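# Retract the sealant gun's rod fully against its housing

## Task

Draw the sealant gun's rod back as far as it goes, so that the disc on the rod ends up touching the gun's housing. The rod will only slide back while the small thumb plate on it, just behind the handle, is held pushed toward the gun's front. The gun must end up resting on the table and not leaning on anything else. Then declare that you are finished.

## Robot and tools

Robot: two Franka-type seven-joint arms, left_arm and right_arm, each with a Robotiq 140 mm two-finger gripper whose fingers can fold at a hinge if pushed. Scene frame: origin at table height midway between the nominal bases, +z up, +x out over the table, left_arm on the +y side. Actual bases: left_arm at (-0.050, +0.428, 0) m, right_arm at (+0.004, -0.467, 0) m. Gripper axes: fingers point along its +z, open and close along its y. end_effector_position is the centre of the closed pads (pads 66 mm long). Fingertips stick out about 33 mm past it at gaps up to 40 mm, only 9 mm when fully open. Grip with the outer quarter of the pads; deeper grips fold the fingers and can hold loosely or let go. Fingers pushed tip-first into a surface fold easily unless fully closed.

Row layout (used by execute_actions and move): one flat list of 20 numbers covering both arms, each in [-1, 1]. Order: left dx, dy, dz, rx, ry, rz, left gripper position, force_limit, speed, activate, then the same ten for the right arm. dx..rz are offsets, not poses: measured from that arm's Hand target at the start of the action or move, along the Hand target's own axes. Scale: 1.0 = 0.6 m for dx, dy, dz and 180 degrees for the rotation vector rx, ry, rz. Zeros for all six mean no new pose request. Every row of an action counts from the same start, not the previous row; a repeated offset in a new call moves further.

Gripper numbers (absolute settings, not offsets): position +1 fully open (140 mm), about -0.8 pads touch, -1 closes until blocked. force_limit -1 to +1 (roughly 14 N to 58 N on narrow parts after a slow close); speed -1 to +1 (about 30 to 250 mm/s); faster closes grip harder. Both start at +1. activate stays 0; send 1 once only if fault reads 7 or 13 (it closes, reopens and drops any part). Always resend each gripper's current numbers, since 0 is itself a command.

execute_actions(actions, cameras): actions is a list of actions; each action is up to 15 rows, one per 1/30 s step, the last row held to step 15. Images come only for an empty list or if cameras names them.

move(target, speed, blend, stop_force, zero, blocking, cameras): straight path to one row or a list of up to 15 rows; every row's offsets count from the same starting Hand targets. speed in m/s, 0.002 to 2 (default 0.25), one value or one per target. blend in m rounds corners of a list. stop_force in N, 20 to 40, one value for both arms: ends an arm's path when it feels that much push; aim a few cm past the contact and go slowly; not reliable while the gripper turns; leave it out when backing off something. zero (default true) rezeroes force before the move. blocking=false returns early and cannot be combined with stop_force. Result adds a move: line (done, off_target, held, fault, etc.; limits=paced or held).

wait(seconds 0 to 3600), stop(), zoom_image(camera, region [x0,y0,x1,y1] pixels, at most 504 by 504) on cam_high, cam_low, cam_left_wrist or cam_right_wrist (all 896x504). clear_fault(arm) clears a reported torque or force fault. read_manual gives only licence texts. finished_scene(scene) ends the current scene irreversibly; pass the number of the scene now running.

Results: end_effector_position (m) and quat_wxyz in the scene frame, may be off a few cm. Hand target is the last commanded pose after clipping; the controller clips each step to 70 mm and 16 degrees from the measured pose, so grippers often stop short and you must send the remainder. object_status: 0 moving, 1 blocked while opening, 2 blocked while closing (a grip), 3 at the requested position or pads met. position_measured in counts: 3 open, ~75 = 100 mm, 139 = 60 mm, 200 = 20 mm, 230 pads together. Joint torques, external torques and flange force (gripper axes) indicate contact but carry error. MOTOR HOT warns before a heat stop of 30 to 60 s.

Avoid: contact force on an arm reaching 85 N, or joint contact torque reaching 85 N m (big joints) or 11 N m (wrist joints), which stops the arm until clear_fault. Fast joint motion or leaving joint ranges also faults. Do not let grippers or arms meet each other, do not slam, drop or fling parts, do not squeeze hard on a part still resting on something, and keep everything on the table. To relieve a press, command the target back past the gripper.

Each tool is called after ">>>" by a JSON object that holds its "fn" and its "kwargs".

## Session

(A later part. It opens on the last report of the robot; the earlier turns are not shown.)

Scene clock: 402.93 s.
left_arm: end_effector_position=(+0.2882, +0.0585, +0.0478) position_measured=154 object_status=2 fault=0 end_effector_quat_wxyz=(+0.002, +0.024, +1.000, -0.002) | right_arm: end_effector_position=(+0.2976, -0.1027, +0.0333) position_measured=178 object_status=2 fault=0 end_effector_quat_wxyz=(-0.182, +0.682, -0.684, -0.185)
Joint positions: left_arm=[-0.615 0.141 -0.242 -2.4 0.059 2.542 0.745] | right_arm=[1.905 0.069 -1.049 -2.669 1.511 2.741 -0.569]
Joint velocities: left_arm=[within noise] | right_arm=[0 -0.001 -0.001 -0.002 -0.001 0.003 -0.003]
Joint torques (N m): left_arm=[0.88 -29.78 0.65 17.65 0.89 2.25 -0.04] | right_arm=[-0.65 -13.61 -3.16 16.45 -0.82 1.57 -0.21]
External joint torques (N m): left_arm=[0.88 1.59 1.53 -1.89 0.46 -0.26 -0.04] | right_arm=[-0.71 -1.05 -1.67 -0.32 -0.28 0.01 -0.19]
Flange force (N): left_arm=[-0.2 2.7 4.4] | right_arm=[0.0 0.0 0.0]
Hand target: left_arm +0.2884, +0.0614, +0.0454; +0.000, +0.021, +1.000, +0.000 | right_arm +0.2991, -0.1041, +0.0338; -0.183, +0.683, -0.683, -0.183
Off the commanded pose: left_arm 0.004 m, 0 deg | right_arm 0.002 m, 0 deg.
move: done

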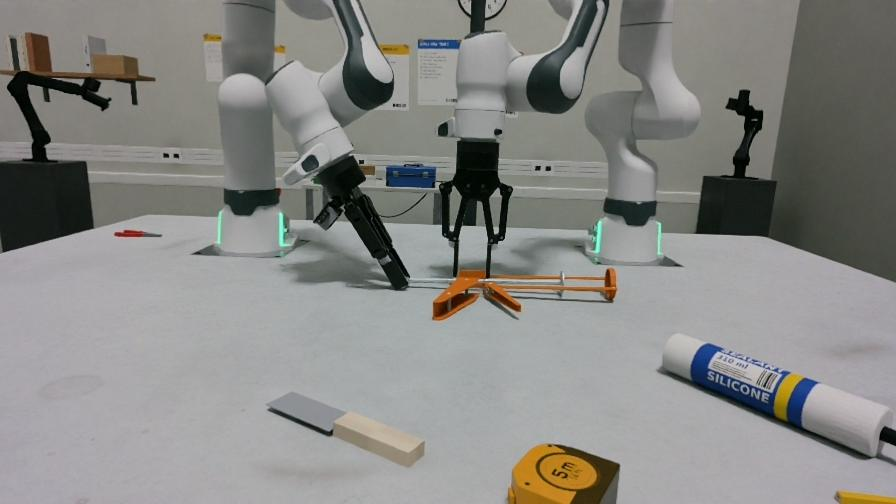

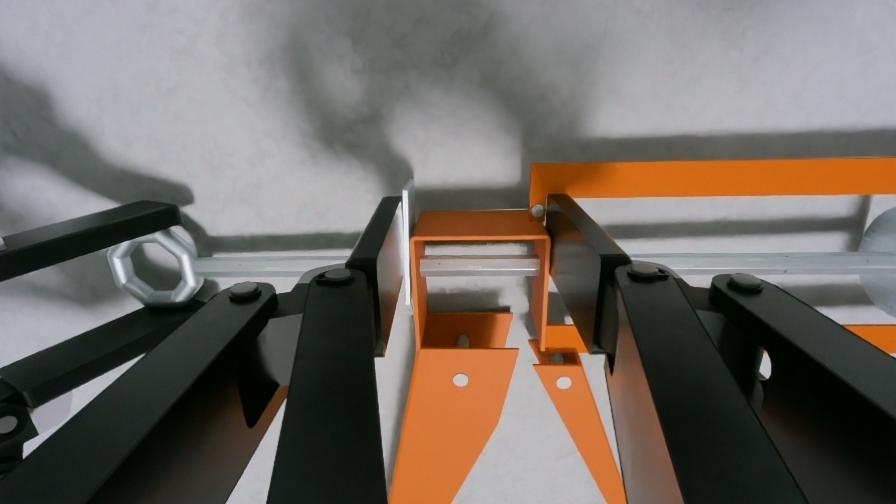

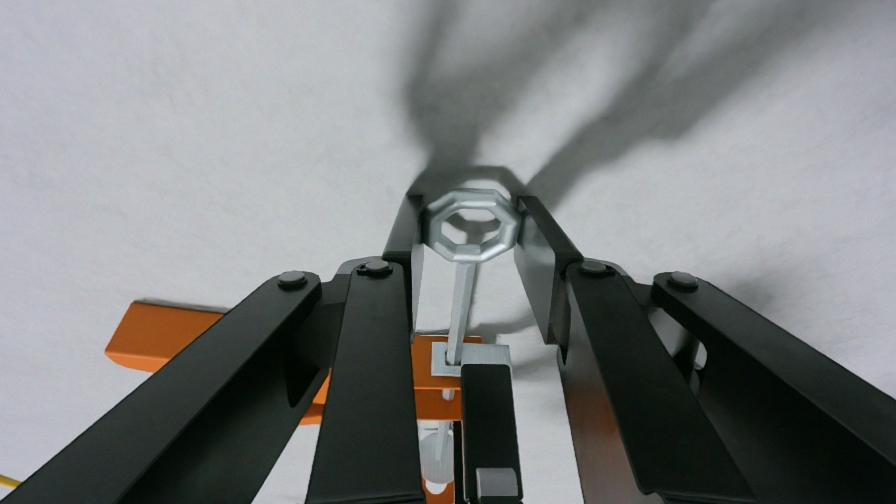

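>>> {"fn": "move", "kwargs": {"target": [0,0,0,0,0,0,-1,0,-1,0,0.0866,0.004,-0.05,0,0,0,-1,0,-1,0], "speed": 0.05, "cameras": ["cam_left_wrist","cam_right_wrist"]}}

Scene clock: 407.83 s.
left_arm: end_effector_position=(+0.2897, +0.0565, +0.0493) position_measured=154 object_status=2 fault=0 end_effector_quat_wxyz=(+0.004, +0.024, +1.000, -0.004) | right_arm: end_effector_position=(+0.2943, -0.1630, +0.0331) position_measured=178 object_status=2 fault=0 end_effector_quat_wxyz=(-0.182, +0.685, -0.680, -0.185)
Joint positions: left_arm=[-0.616 0.14 -0.242 -2.398 0.059 2.545 0.745] | right_arm=[1.809 -0.145 -1.09 -2.802 1.335 2.858 -0.603]
Joint torques (N m): left_arm=[0.45 -29.08 0.54 16.71 1.09 1.62 -0.03] | right_arm=[-1.37 -8.15 2.06 16.88 -1.36 1.95 0.27]
External joint torques (N m): left_arm=[0.43 2.42 1.39 -2.94 0.66 -0.91 -0.03] | right_arm=[-1.37 -0.97 -0.96 0.65 -0.57 0.42 0.29]
Flange force (N): left_arm=[0.8 2.7 5.2] | right_arm=[0.0 0.0 0.0]
Hand target: left_arm +0.2884, +0.0614, +0.0454; +0.000, +0.021, +1.000, +0.000 | right_arm +0.2968, -0.1641, +0.0338; -0.183, +0.683, -0.683, -0.183
Off the commanded pose: left_arm 0.006 m, 1 deg | right_arm 0.003 m, 0 deg.
move: done

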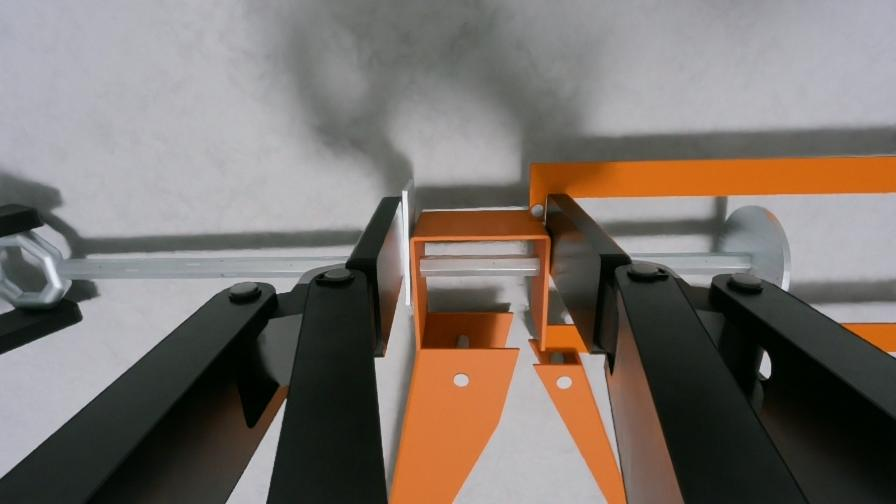

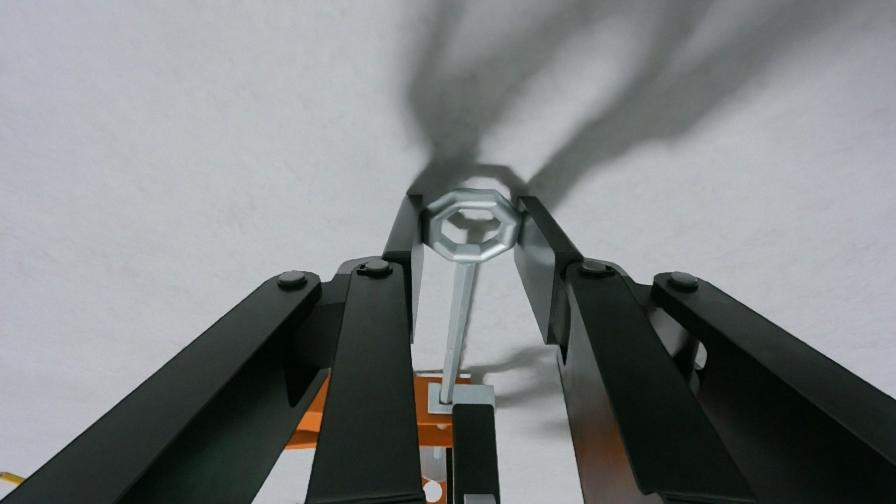

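>>> {"fn": "move", "kwargs": {"target": [0,0.0583,0,0,0,0,-1,0,-1,0,0.0433,0.002,-0.025,0,0,0,-1,0,-1,0], "speed": 0.04, "cameras": ["cam_left_wrist","cam_right_wrist"]}}

>>> {"fn": "zoom_image", "kwargs": {"camera": "cam_left_wrist", "region": [350, 140, 750, 370]}}

Scene clock: 427.37 s.
left_arm: end_effector_position=(+0.2919, +0.0875, +0.0506) position_measured=154 object_status=2 fault=0 end_effector_quat_wxyz=(+0.007, +0.023, +1.000, -0.006) | right_arm: end_effector_position=(+0.2938, -0.1927, +0.0336) position_measured=178 object_status=2 fault=0 end_effector_quat_wxyz=(-0.183, +0.685, -0.680, -0.185)
Joint positions: left_arm=[-0.582 0.081 -0.231 -2.476 0.037 2.573 0.805] | right_arm=[1.672 -0.234 -1.046 -2.869 1.2 2.892 -0.574]
Joint velocities: left_arm=[within noise] | right_arm=[0.001 -0.001 -0.001 0 0 0 0.004]
Joint torques (N m): left_arm=[2.42 -27.31 2.3 15.08 1.16 1.15 0.47] | right_arm=[-1.4 -6.56 3.99 16.27 -1.31 1.81 0.12]
External joint torques (N m): left_arm=[2.36 1.9 2.7 -4.18 0.75 -1.37 0.47] | right_arm=[-1.4 -0.17 -0.5 0.33 -0.45 0.25 0.14]
Flange force (N): left_arm=[1.4 9.5 2.9] | right_arm=[0.0 0.0 0.0]
Hand target: left_arm +0.2898, +0.0963, +0.0454; +0.000, +0.021, +1.000, +0.000 | right_arm +0.2956, -0.1941, +0.0338; -0.183, +0.683, -0.683, -0.183
Off the commanded pose: left_arm 0.010 m, 1 deg | right_arm 0.002 m, 0 deg.
move: off_target (left_arm)

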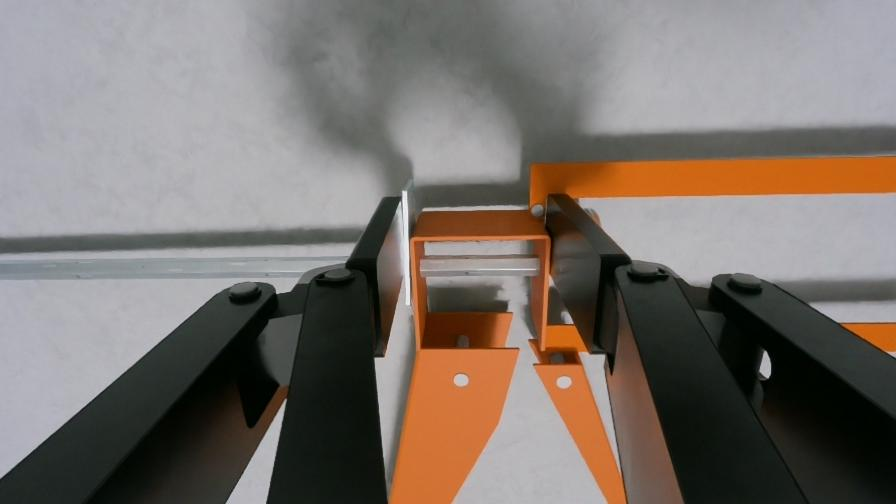

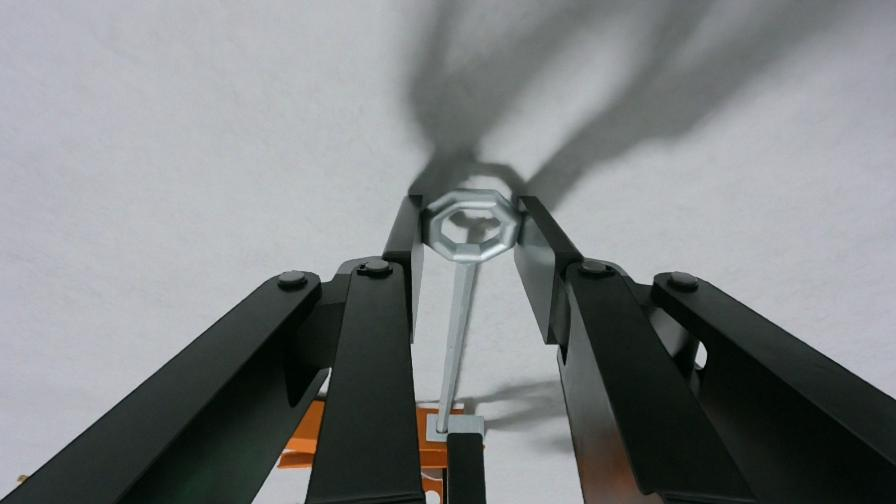

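Scaled by 1.260 from the camera's image (finer frame: 1280x720).

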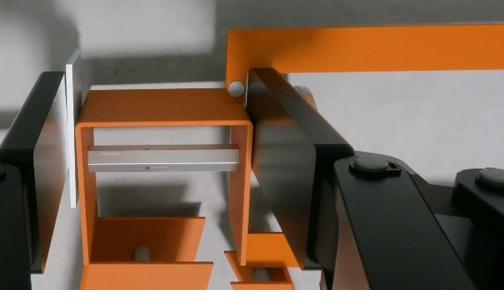

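>>> {"fn": "move", "kwargs": {"target": [[0,-0.02,0,0,0,0,-1,0,-1,0,0,0,0,0,0,0,-1,0,-1,0],[0,-0.02,0,0,0,0,0.02,0,-1,0,0,0,0,0,0,0,-1,0,-1,0],[0,-0.02,-0.0833,0,0,0,0.02,0,-1,0,0,0,0,0,0,0,-1,0,-1,0],[0,0.0,-0.0833,0,0,0,0.5,0,-1,0,0,0,0,0,0,0,-1,0,-1,0]], "speed": 0.05, "cameras": ["cam_low","cam_left_wrist","cam_right_wrist"]}}

Scene clock: 440.20 s.
left_arm: end_effector_position=(+0.2896, +0.0962, +0.0949) position_measured=66 object_status=0 fault=0 end_effector_quat_wxyz=(+0.001, +0.021, +1.000, +0.001) | right_arm: end_effector_position=(+0.2942, -0.1934, +0.0335) position_measured=178 object_status=2 fault=0 end_effector_quat_wxyz=(-0.183, +0.685, -0.681, -0.184)
Joint positions: left_arm=[-0.582 -0.027 -0.225 -2.458 -0.005 2.431 0.841] | right_arm=[1.667 -0.233 -1.042 -2.87 1.2 2.893 -0.573]
Joint torques (N m): left_arm=[-0.44 -28.55 0.53 20.33 0.26 2.51 0.28] | right_arm=[-0.97 -6.02 3.89 16.56 -1.03 1.75 0.04]
External joint torques (N m): left_arm=[-0.49 -1.32 0.33 -0.55 -0.23 0.03 0.28] | right_arm=[-0.93 0.46 -0.53 0.62 -0.17 0.17 0.05]
Flange force (N): left_arm=[4.1 4.3 -2.6] | right_arm=[0.0 0.0 0.0]
Hand target: left_arm +0.2898, +0.0963, +0.0954; +0.000, +0.021, +1.000, +0.000 | right_arm +0.2956, -0.1941, +0.0337; -0.183, +0.683, -0.683, -0.183
Off the commanded pose: left_arm 0.001 m, 0 deg | right_arm 0.002 m, 0 deg.
move: done; target 2's new numbers were sent with left_arm's hand 0.007 m and 1 deg from that target

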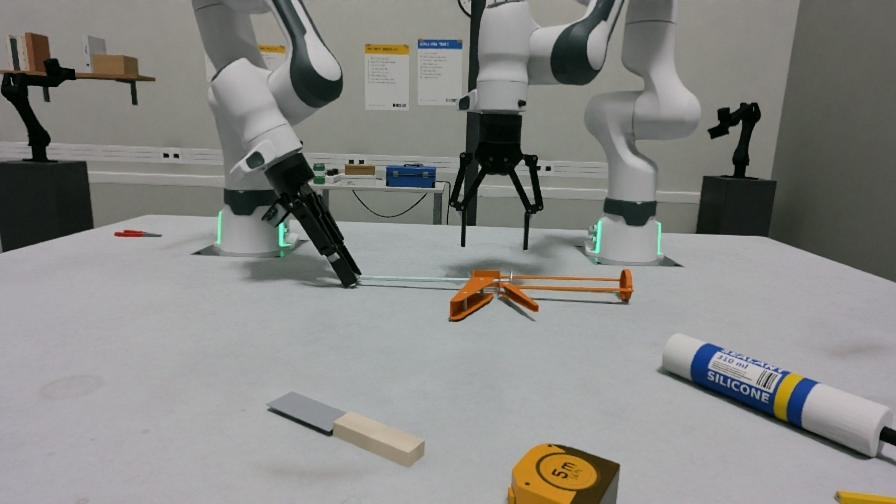

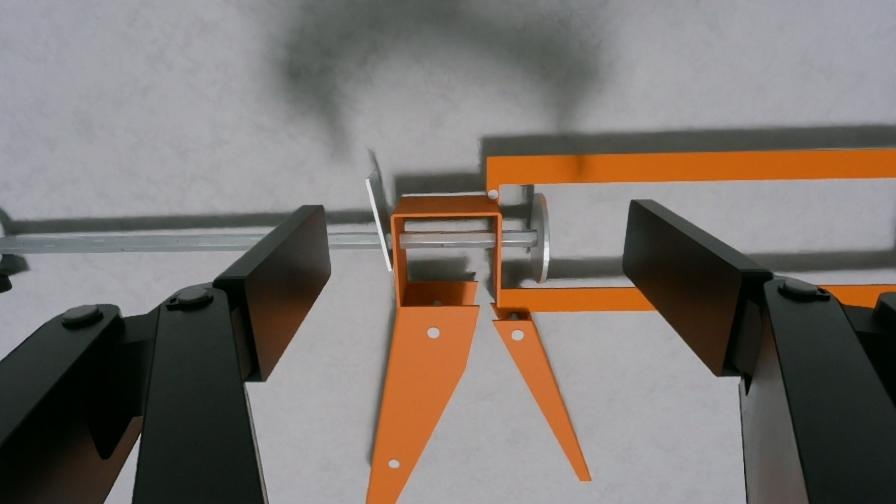

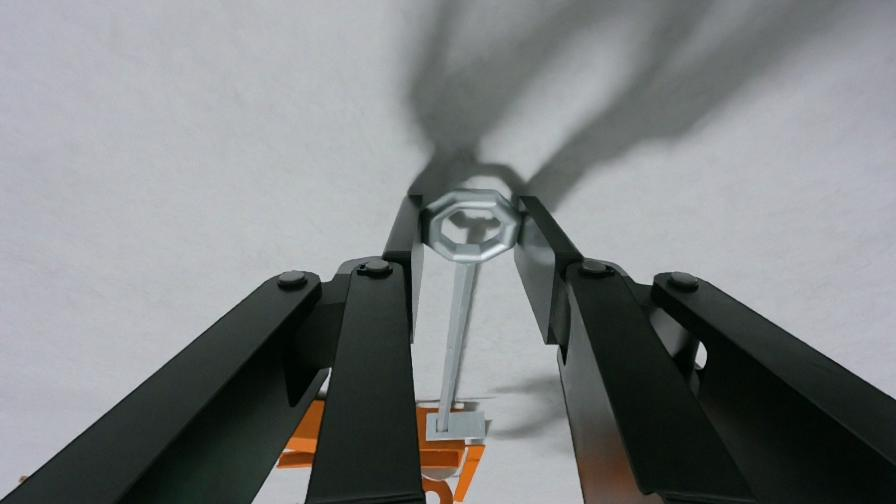

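>>> {"fn": "move", "kwargs": {"target": [[-0.0017,-0.012,0.05,0,0,0,0.36,0,-1,0,0,0,0,0,0,0,0,0,-1,0],[-0.0017,-0.012,0.06,0,0,0,0.36,0,-1,0,0,0,-0.1,0,0,0,0,0,-1,0]], "speed": 0.06, "cameras": ["cam_low","cam_left_wrist","cam_right_wrist"]}}

>>> {"fn": "zoom_image", "kwargs": {"camera": "cam_left_wrist", "region": [300, 140, 650, 330]}}

>>> {"fn": "zoom_image", "kwargs": {"camera": "cam_low", "region": [430, 250, 540, 330]}}

Scene clock: 456.93 s.
left_arm: end_effector_position=(+0.2908, +0.0895, +0.0600) position_measured=84 object_status=3 fault=0 end_effector_quat_wxyz=(-0.001, +0.021, +1.000, +0.000) | right_arm: end_effector_position=(+0.2966, -0.2243, +0.0861) position_measured=129 object_status=3 fault=0 end_effector_quat_wxyz=(-0.185, +0.687, -0.679, -0.180)
Joint positions: left_arm=[-0.584 0.065 -0.227 -2.459 0.022 2.521 0.815] | right_arm=[1.007 -0.443 -0.555 -2.984 0.688 2.762 -0.185]
Joint velocities: left_arm=[within noise] | right_arm=[0 0 0 0 0.001 0 0.007]
Joint torques (N m): left_arm=[-0.65 -29.1 -0.61 19.26 0.77 2.78 -0.17] | right_arm=[-0.68 -8.56 4.19 19.65 -0.35 1.78 0.21]
External joint torques (N m): left_arm=[-0.7 0.11 -0.29 -0.47 0.33 0.3 -0.17] | right_arm=[-0.68 1.25 -0.22 0.78 0.2 -0.27 0.23]
Flange force (N): left_arm=[1.8 -0.3 1.6] | right_arm=[0.0 0.0 0.0]
Hand target: left_arm +0.2905, +0.0891, +0.0594; +0.000, +0.021, +1.000, +0.000 | right_arm +0.2956, -0.2241, +0.0857; -0.183, +0.683, -0.683, -0.183
Off the commanded pose: left_arm 0.001 m, 0 deg | right_arm 0.001 m, 1 deg.
move: done

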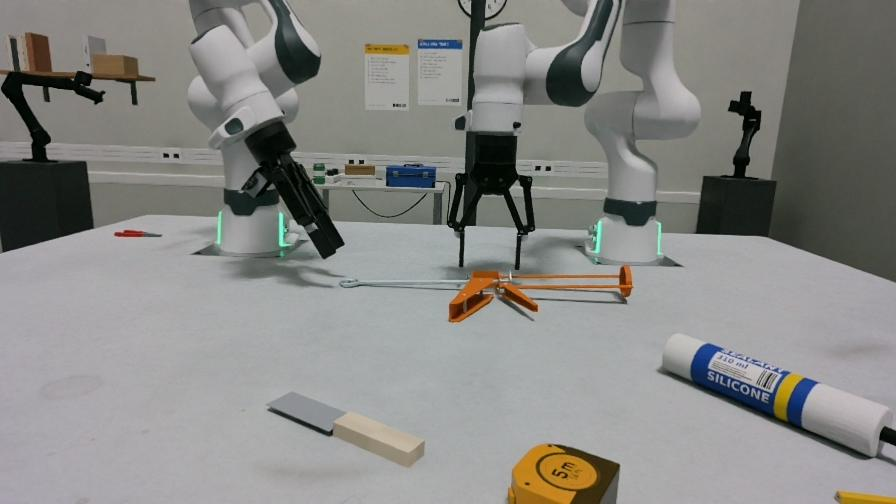

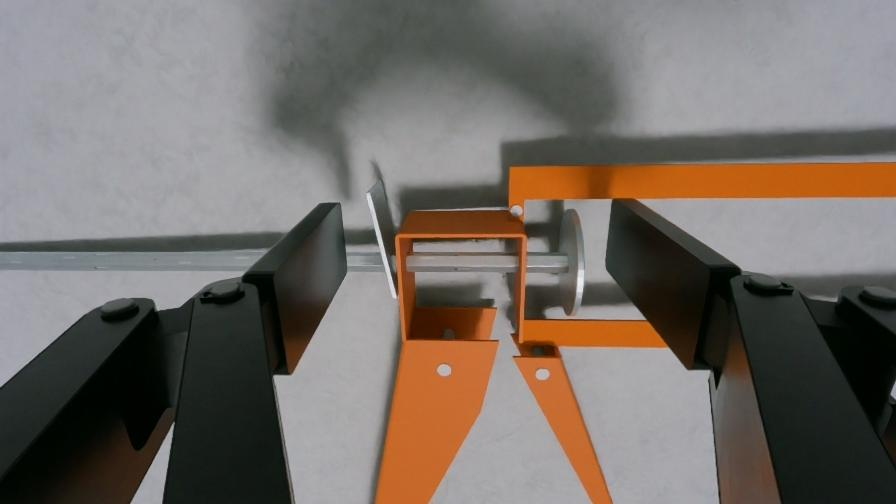

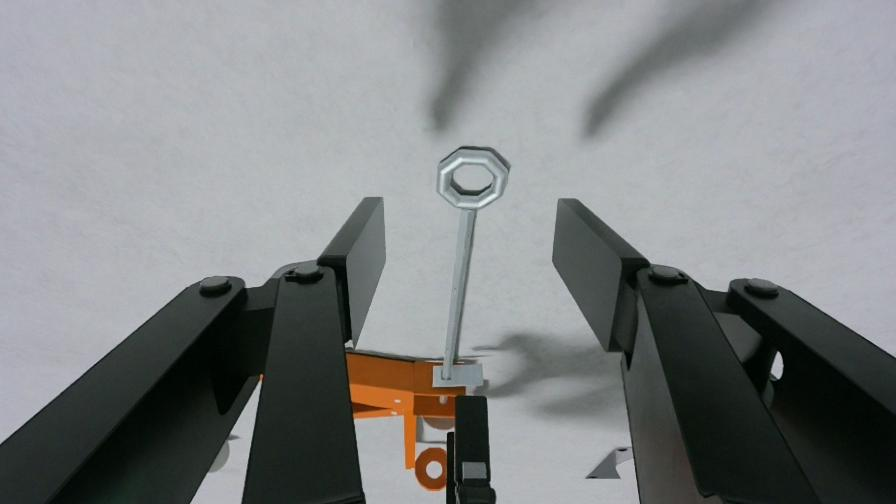

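Scaled by 1.440 from the camera's image (finer frame: 1280x720).

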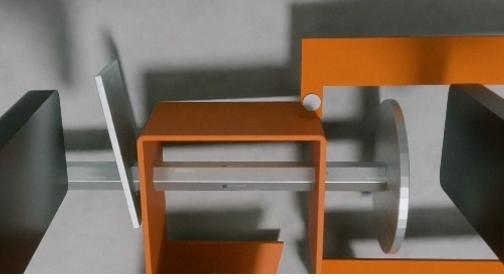

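Scaled by 4.582 from the camera's image (finer frame: 1280x720).

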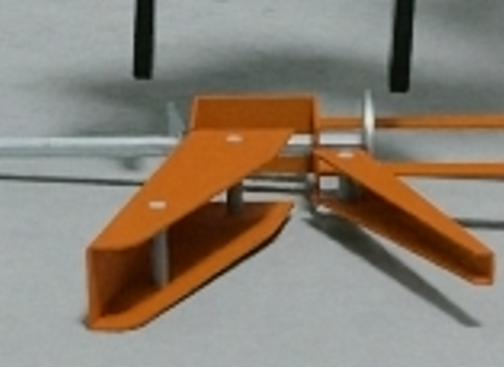

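>>> {"fn": "move", "kwargs": {"target": [[0,0,0.029,0,0,0,0.36,0,-1,0,0,0,0,0,0,0,0,0,-1,0],[0,0,0.029,0,0,0,0.17,0,-1,0,0,0,0,0,0,0,0,0,-1,0]], "speed": 0.05, "cameras": ["cam_low","cam_left_wrist","cam_right_wrist"]}}

>>> {"fn": "zoom_image", "kwargs": {"camera": "cam_left_wrist", "region": [300, 140, 650, 330]}}

>>> {"fn": "zoom_image", "kwargs": {"camera": "cam_low", "region": [430, 250, 540, 330]}}

Scene clock: 462.30 s.
left_arm: end_effector_position=(+0.2902, +0.0885, +0.0435) position_measured=108 object_status=0 fault=0 end_effector_quat_wxyz=(+0.000, +0.021, +1.000, +0.000) | right_arm: end_effector_position=(+0.2966, -0.2243, +0.0861) position_measured=129 object_status=3 fault=0 end_effector_quat_wxyz=(-0.185, +0.686, -0.680, -0.181)
Joint positions: left_arm=[-0.586 0.104 -0.226 -2.464 0.042 2.565 0.799] | right_arm=[1.007 -0.443 -0.555 -2.984 0.688 2.762 -0.183]
Joint torques (N m): left_arm=[-0.23 -28.28 -0.28 18.39 0.55 3.42 0.05] | right_arm=[-0.29 -8.68 3.8 19.54 -0.52 1.82 0.18]
External joint torques (N m): left_arm=[-0.34 1.69 0.19 -0.78 0.15 0.93 0.05] | right_arm=[-0.28 1.11 -0.62 0.65 0.04 -0.24 0.19]
Flange force (N): left_arm=[-0.4 -0.7 6.9] | right_arm=[0.0 0.0 0.0]
Hand target: left_arm +0.2906, +0.0891, +0.0420; +0.000, +0.021, +1.000, +0.000 | right_arm +0.2956, -0.2241, +0.0857; -0.183, +0.683, -0.683, -0.183
Off the commanded pose: left_arm 0.002 m, 0 deg | right_arm 0.001 m, 1 deg.
move: done

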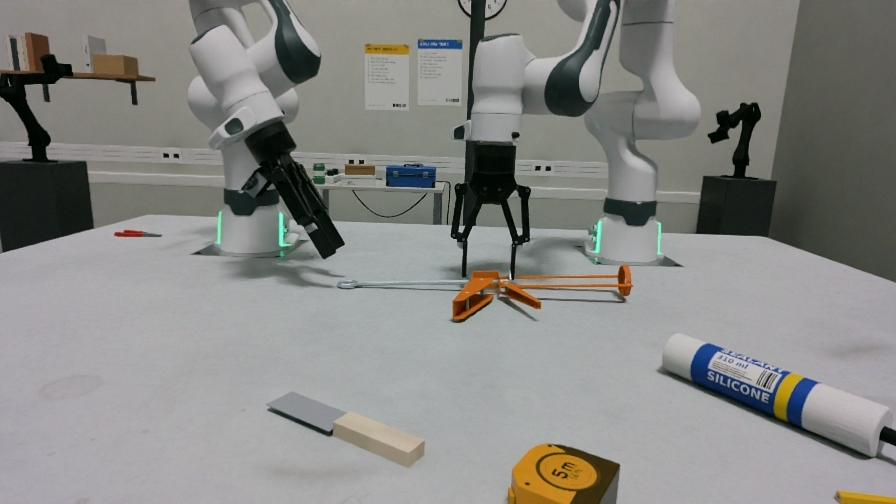

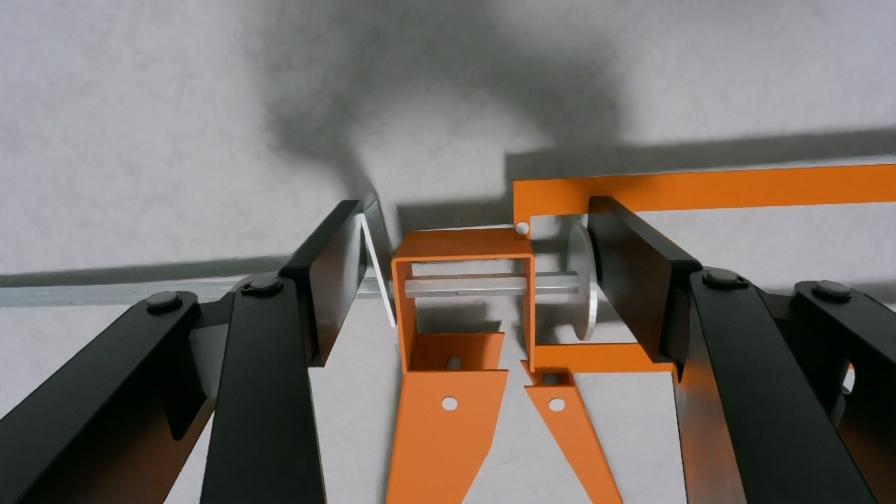

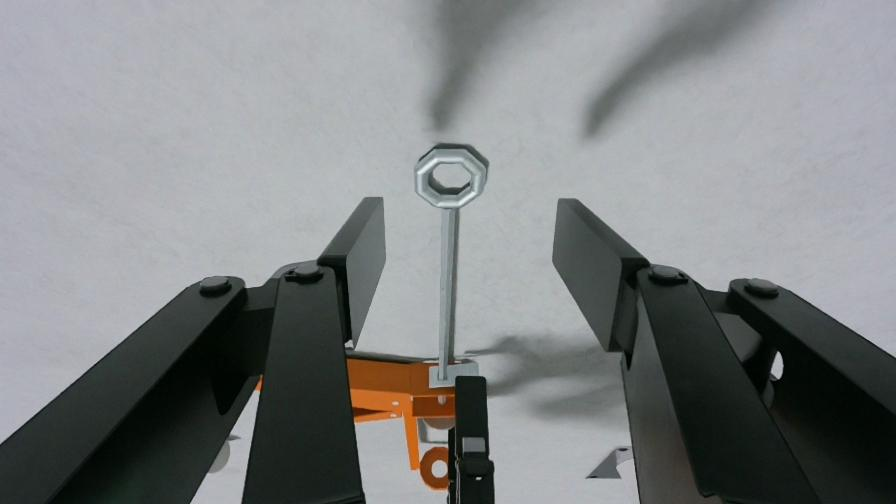

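Scaled by 1.440 from the camera's image (finer frame: 1280x720).

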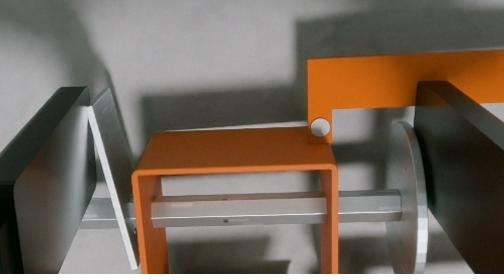

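Scaled by 4.582 from the camera's image (finer frame: 1280x720).

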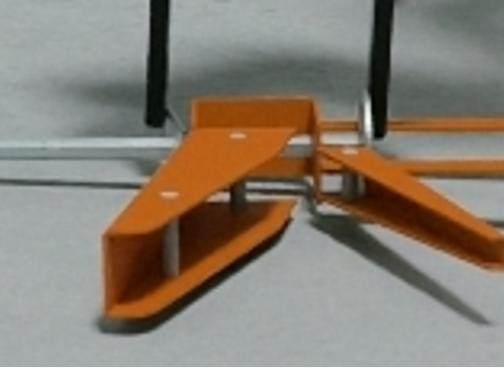

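>>> {"fn": "move", "kwargs": {"target": [[0,0,-0.0063,0,0,0,0.17,0,-1,0,0,0,0,0,0,0,0,0,-1,0],[0,0,-0.0063,0,0,0,0.08,0,-1,0,0,0,0,0,0,0,0,0,-1,0]], "speed": 0.03, "cameras": ["cam_low","cam_left_wrist","cam_right_wrist"]}}

>>> {"fn": "zoom_image", "kwargs": {"camera": "cam_left_wrist", "region": [300, 140, 650, 330]}}

>>> {"fn": "zoom_image", "kwargs": {"camera": "cam_low", "region": [430, 250, 540, 330]}}

Scene clock: 468.27 s.
left_arm: end_effector_position=(+0.2910, +0.0888, +0.0459) position_measured=119 object_status=0 fault=0 end_effector_quat_wxyz=(+0.001, +0.021, +1.000, +0.000) | right_arm: end_effector_position=(+0.2966, -0.2243, +0.0861) position_measured=129 object_status=3 fault=0 end_effector_quat_wxyz=(-0.185, +0.686, -0.680, -0.181)
Joint positions: left_arm=[-0.586 0.098 -0.226 -2.464 0.042 2.561 0.798] | right_arm=[1.007 -0.443 -0.555 -2.984 0.688 2.762 -0.183]
Joint torques (N m): left_arm=[-0.87 -30.17 -1.06 18.83 0.35 2.52 0.14] | right_arm=[-0.3 -8.67 3.8 19.59 -0.52 1.81 0.17]
External joint torques (N m): left_arm=[-0.94 -0.37 -0.57 -0.41 -0.06 0.03 0.14] | right_arm=[-0.28 1.16 -0.61 0.73 0.03 -0.23 0.18]
Flange force (N): left_arm=[2.7 0.7 -0.9] | right_arm=[0.0 0.0 0.0]
Hand target: left_arm +0.2906, +0.0891, +0.0457; +0.000, +0.021, +1.000, +0.000 | right_arm +0.2956, -0.2241, +0.0857; -0.183, +0.683, -0.683, -0.183
Off the commanded pose: left_arm 0.001 m, 0 deg | right_arm 0.001 m, 1 deg.
move: done

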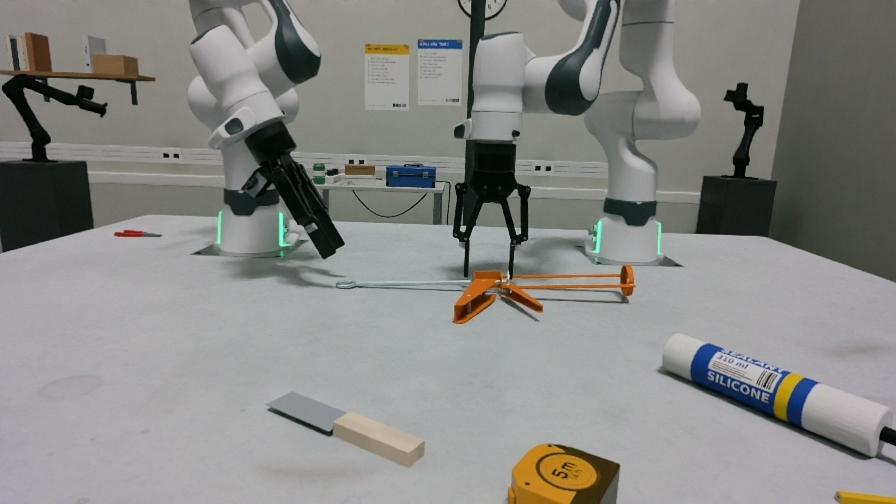

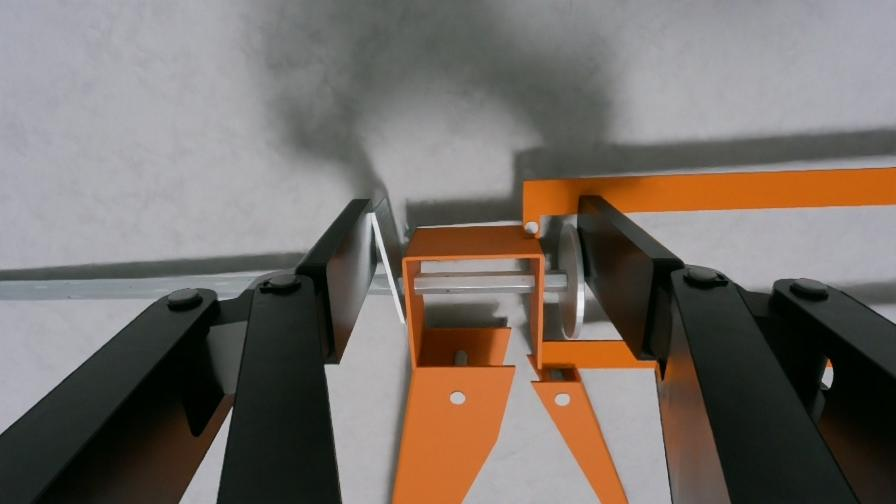

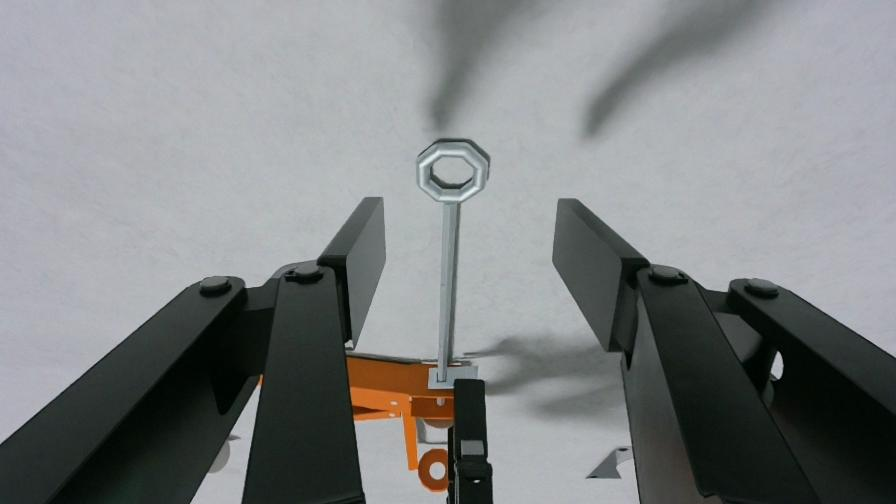

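Scaled by 1.440 from the camera's image (finer frame: 1280x720).

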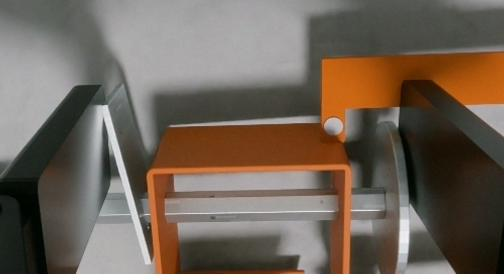

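Scaled by 4.582 from the camera's image (finer frame: 1280x720).

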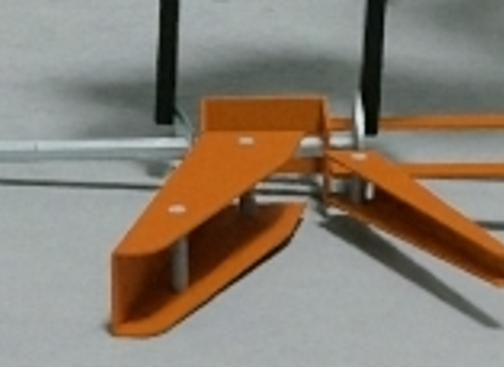

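>>> {"fn": "move", "kwargs": {"target": [[0,0,-0.001,0,0,0,-0.02,0,-1,0,0,0,0,0,0,0,0,0,-1,0],[0,0,-0.001,0,0,0,-1,0,-1,0,0,0,0,0,0,0,0,0,-1,0]], "speed": 0.03, "cameras": ["cam_low","cam_left_wrist","cam_right_wrist"]}}

>>> {"fn": "zoom_image", "kwargs": {"camera": "cam_left_wrist", "region": [300, 140, 650, 360]}}

>>> {"fn": "zoom_image", "kwargs": {"camera": "cam_low", "region": [430, 250, 540, 330]}}

Scene clock: 473.13 s.
left_arm: end_effector_position=(+0.2924, +0.0885, +0.0485) position_measured=150 object_status=2 fault=0 end_effector_quat_wxyz=(+0.003, +0.020, +1.000, -0.001) | right_arm: end_effector_position=(+0.2966, -0.2243, +0.0861) position_measured=129 object_status=3 fault=0 end_effector_quat_wxyz=(-0.185, +0.686, -0.680, -0.181)
Joint positions: left_arm=[-0.585 0.093 -0.225 -2.463 0.041 2.559 0.798] | right_arm=[1.007 -0.443 -0.555 -2.984 0.688 2.762 -0.183]
Joint torques (N m): left_arm=[-1.19 -27.79 -1.35 18.35 0.41 2.68 0.17] | right_arm=[-0.31 -8.67 3.77 19.56 -0.52 1.82 0.19]
External joint torques (N m): left_arm=[-1.16 1.93 -0.81 -0.99 -0.01 0.18 0.17] | right_arm=[-0.26 1.08 -0.6 0.7 0.03 -0.23 0.21]
Flange force (N): left_arm=[0.4 -2.1 5.2] | right_arm=[0.0 0.0 0.0]
Hand target: left_arm +0.2906, +0.0891, +0.0463; +0.000, +0.021, +1.000, +0.000 | right_arm +0.2956, -0.2241, +0.0857; -0.183, +0.683, -0.683, -0.183
Off the commanded pose: left_arm 0.003 m, 0 deg | right_arm 0.001 m, 1 deg.
move: done

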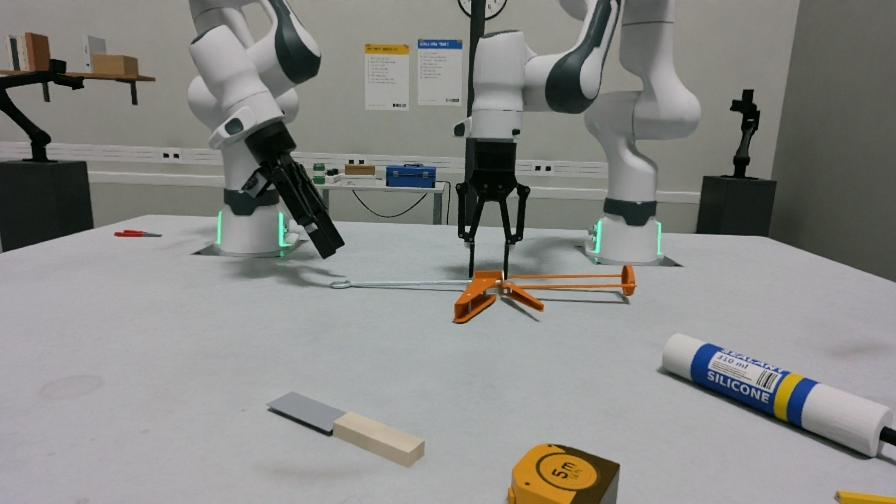

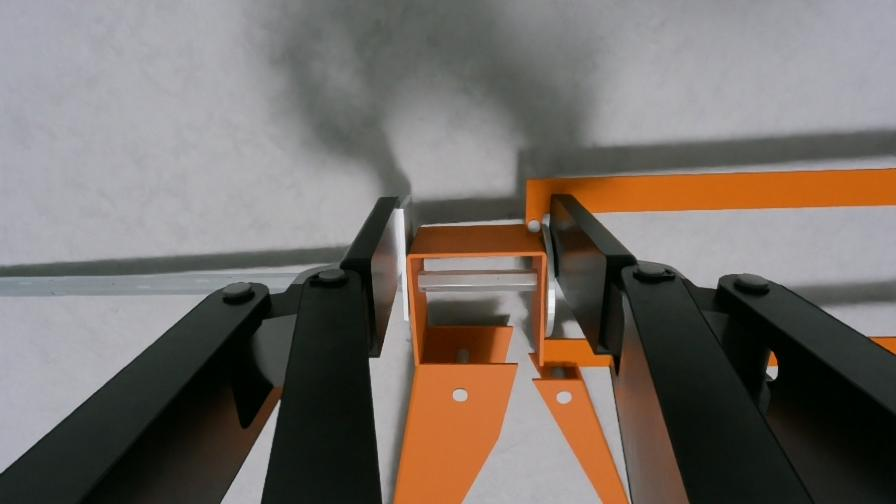

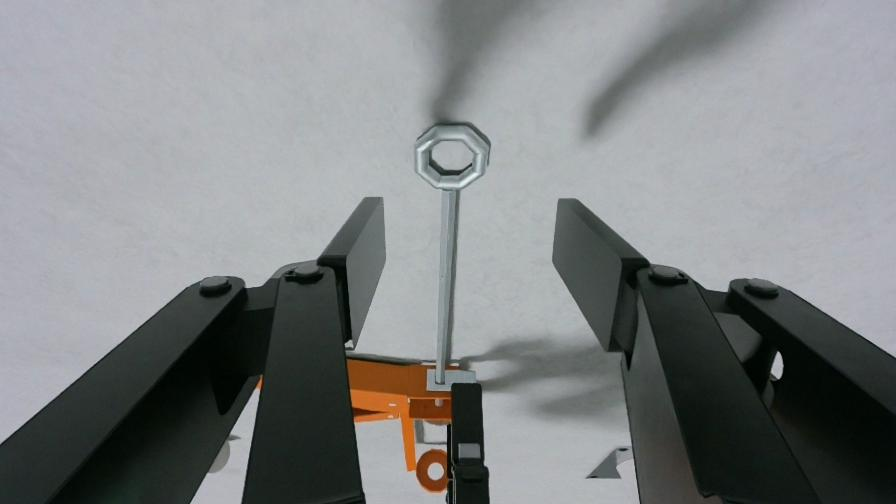

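Scaled by 1.440 from the camera's image (finer frame: 1280x720).

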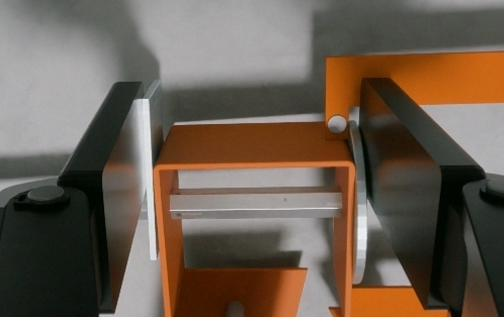

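Scaled by 4.582 from the camera's image (finer frame: 1280x720).

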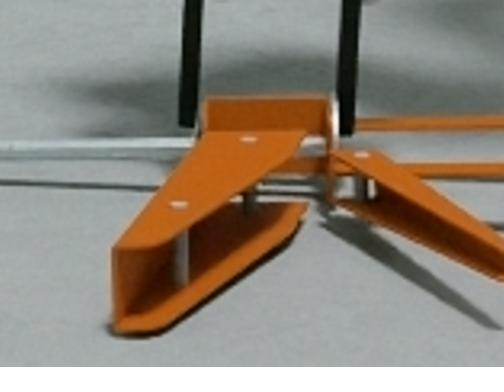

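>>> {"fn": "move", "kwargs": {"target": [[0,0,-0.001,0,0,0,0.1,0,-1,0,0,0,0,0,0,0,0,0,-1,0],[0,0,-0.15,0,0,0,0.1,0,-1,0,0,0,-0.06,0,0,0,0,0,-1,0]], "speed": 0.07, "cameras": ["cam_high","cam_low","cam_left_wrist"]}}

>>> {"fn": "zoom_image", "kwargs": {"camera": "cam_left_wrist", "region": [300, 120, 650, 360]}}

>>> {"fn": "zoom_image", "kwargs": {"camera": "cam_low", "region": [430, 250, 650, 330]}}

Scene clock: 480.77 s.
left_arm: end_effector_position=(+0.2912, +0.0894, +0.1356) position_measured=117 object_status=3 fault=0 end_effector_quat_wxyz=(+0.002, +0.020, +1.000, +0.001) | right_arm: end_effector_position=(+0.2973, -0.2423, +0.1170) position_measured=129 object_status=3 fault=0 end_effector_quat_wxyz=(-0.185, +0.686, -0.680, -0.181)
Joint positions: left_arm=[-0.585 -0.09 -0.229 -2.407 -0.023 2.321 0.844] | right_arm=[0.778 -0.561 -0.416 -2.996 0.548 2.616 -0.088]
Joint velocities: left_arm=[0.001 -0.001 0.001 -0.001 0 -0.004 0.003] | right_arm=[-0.001 0 0.004 0 0 -0.004 0.003]
Joint torques (N m): left_arm=[-0.42 -27.33 0.73 21.99 0.33 2.09 0.32] | right_arm=[-0.72 -8.41 4.08 20.98 -0.25 1.86 0.19]
External joint torques (N m): left_arm=[-0.52 -1.01 0.11 -0.22 -0.22 -0.41 0.32] | right_arm=[-0.72 0.21 0.21 0.23 -0.07 -0.31 0.21]
Flange force (N): left_arm=[2.7 2.8 -2.9] | right_arm=[-0.3 0.5 -4.8]
Hand target: left_arm +0.2905, +0.0891, +0.1363; +0.000, +0.021, +1.000, +0.000 | right_arm +0.2956, -0.2421, +0.1168; -0.183, +0.683, -0.683, -0.183
Off the commanded pose: left_arm 0.001 m, 0 deg | right_arm 0.002 m, 1 deg.
move: done

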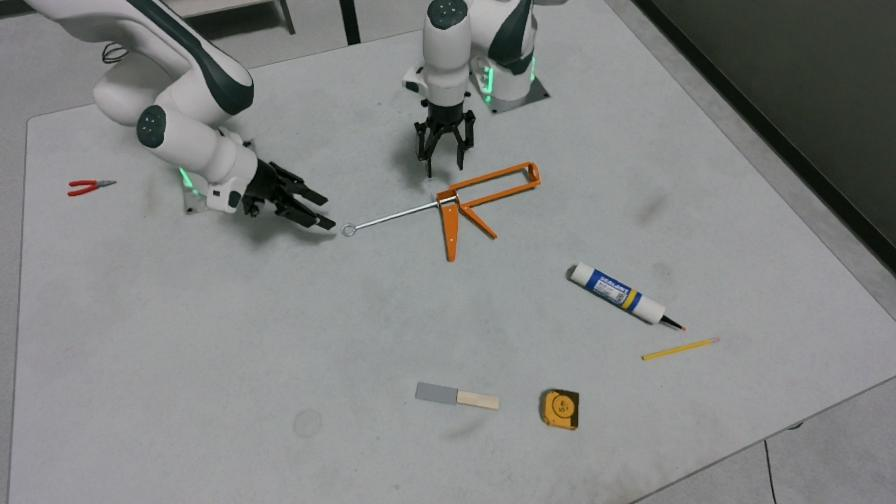

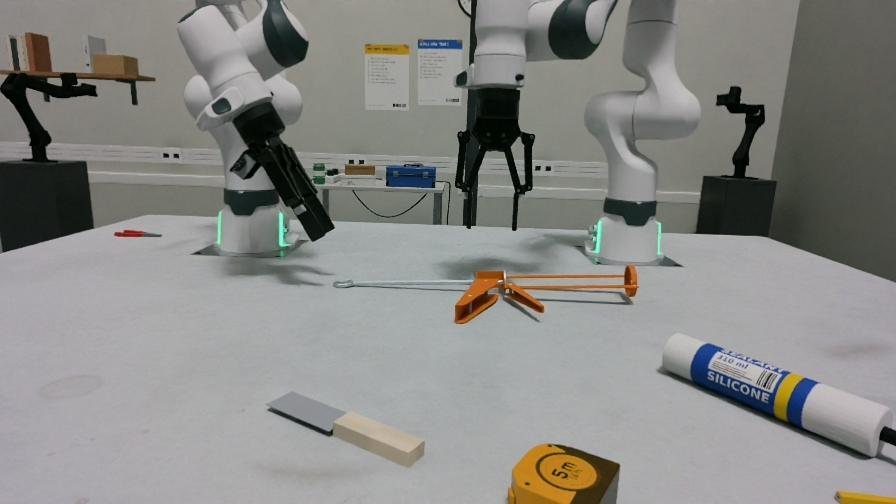

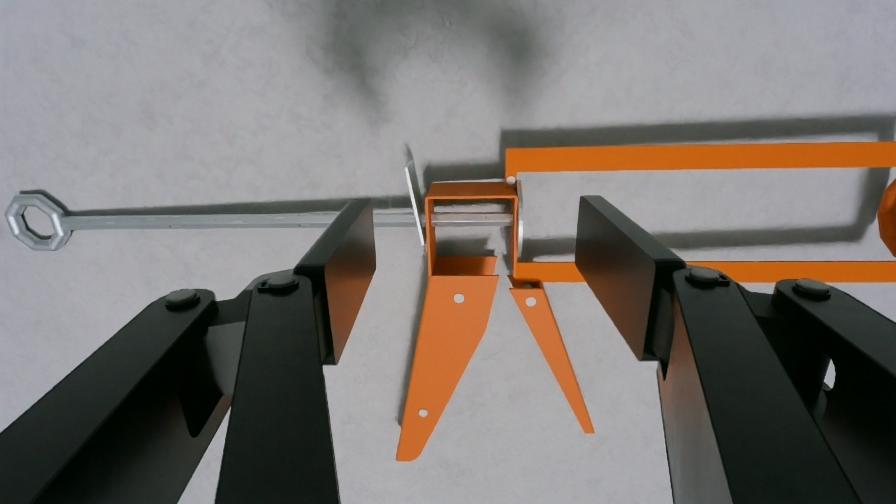

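Scaled by 1.440 from the camera's image (finer frame: 1280x720).

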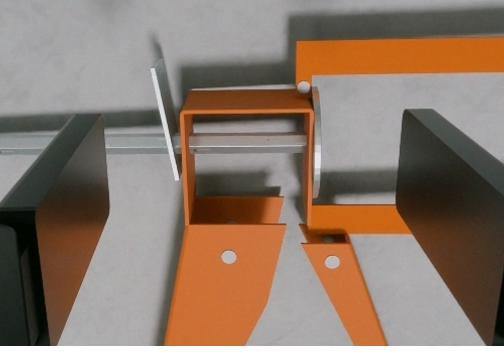

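Scaled by 2.291 from the camera's image (finer frame: 1280x720).

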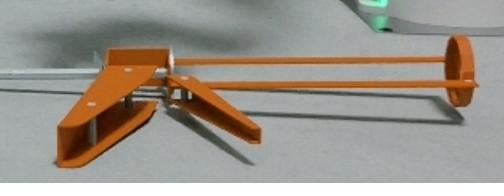

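>>> {"fn": "zoom_image", "kwargs": {"camera": "cam_left_wrist", "region": [490, 165, 550, 275]}}

Scaled by 4.582 from the camera's image (finer frame: 1280x720).

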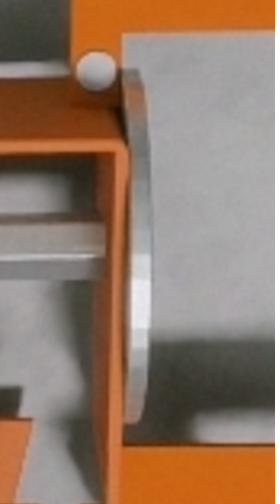

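>>> {"fn": "finished_scene", "kwargs": {"scene": 1}}

The scene is finished: the task was done.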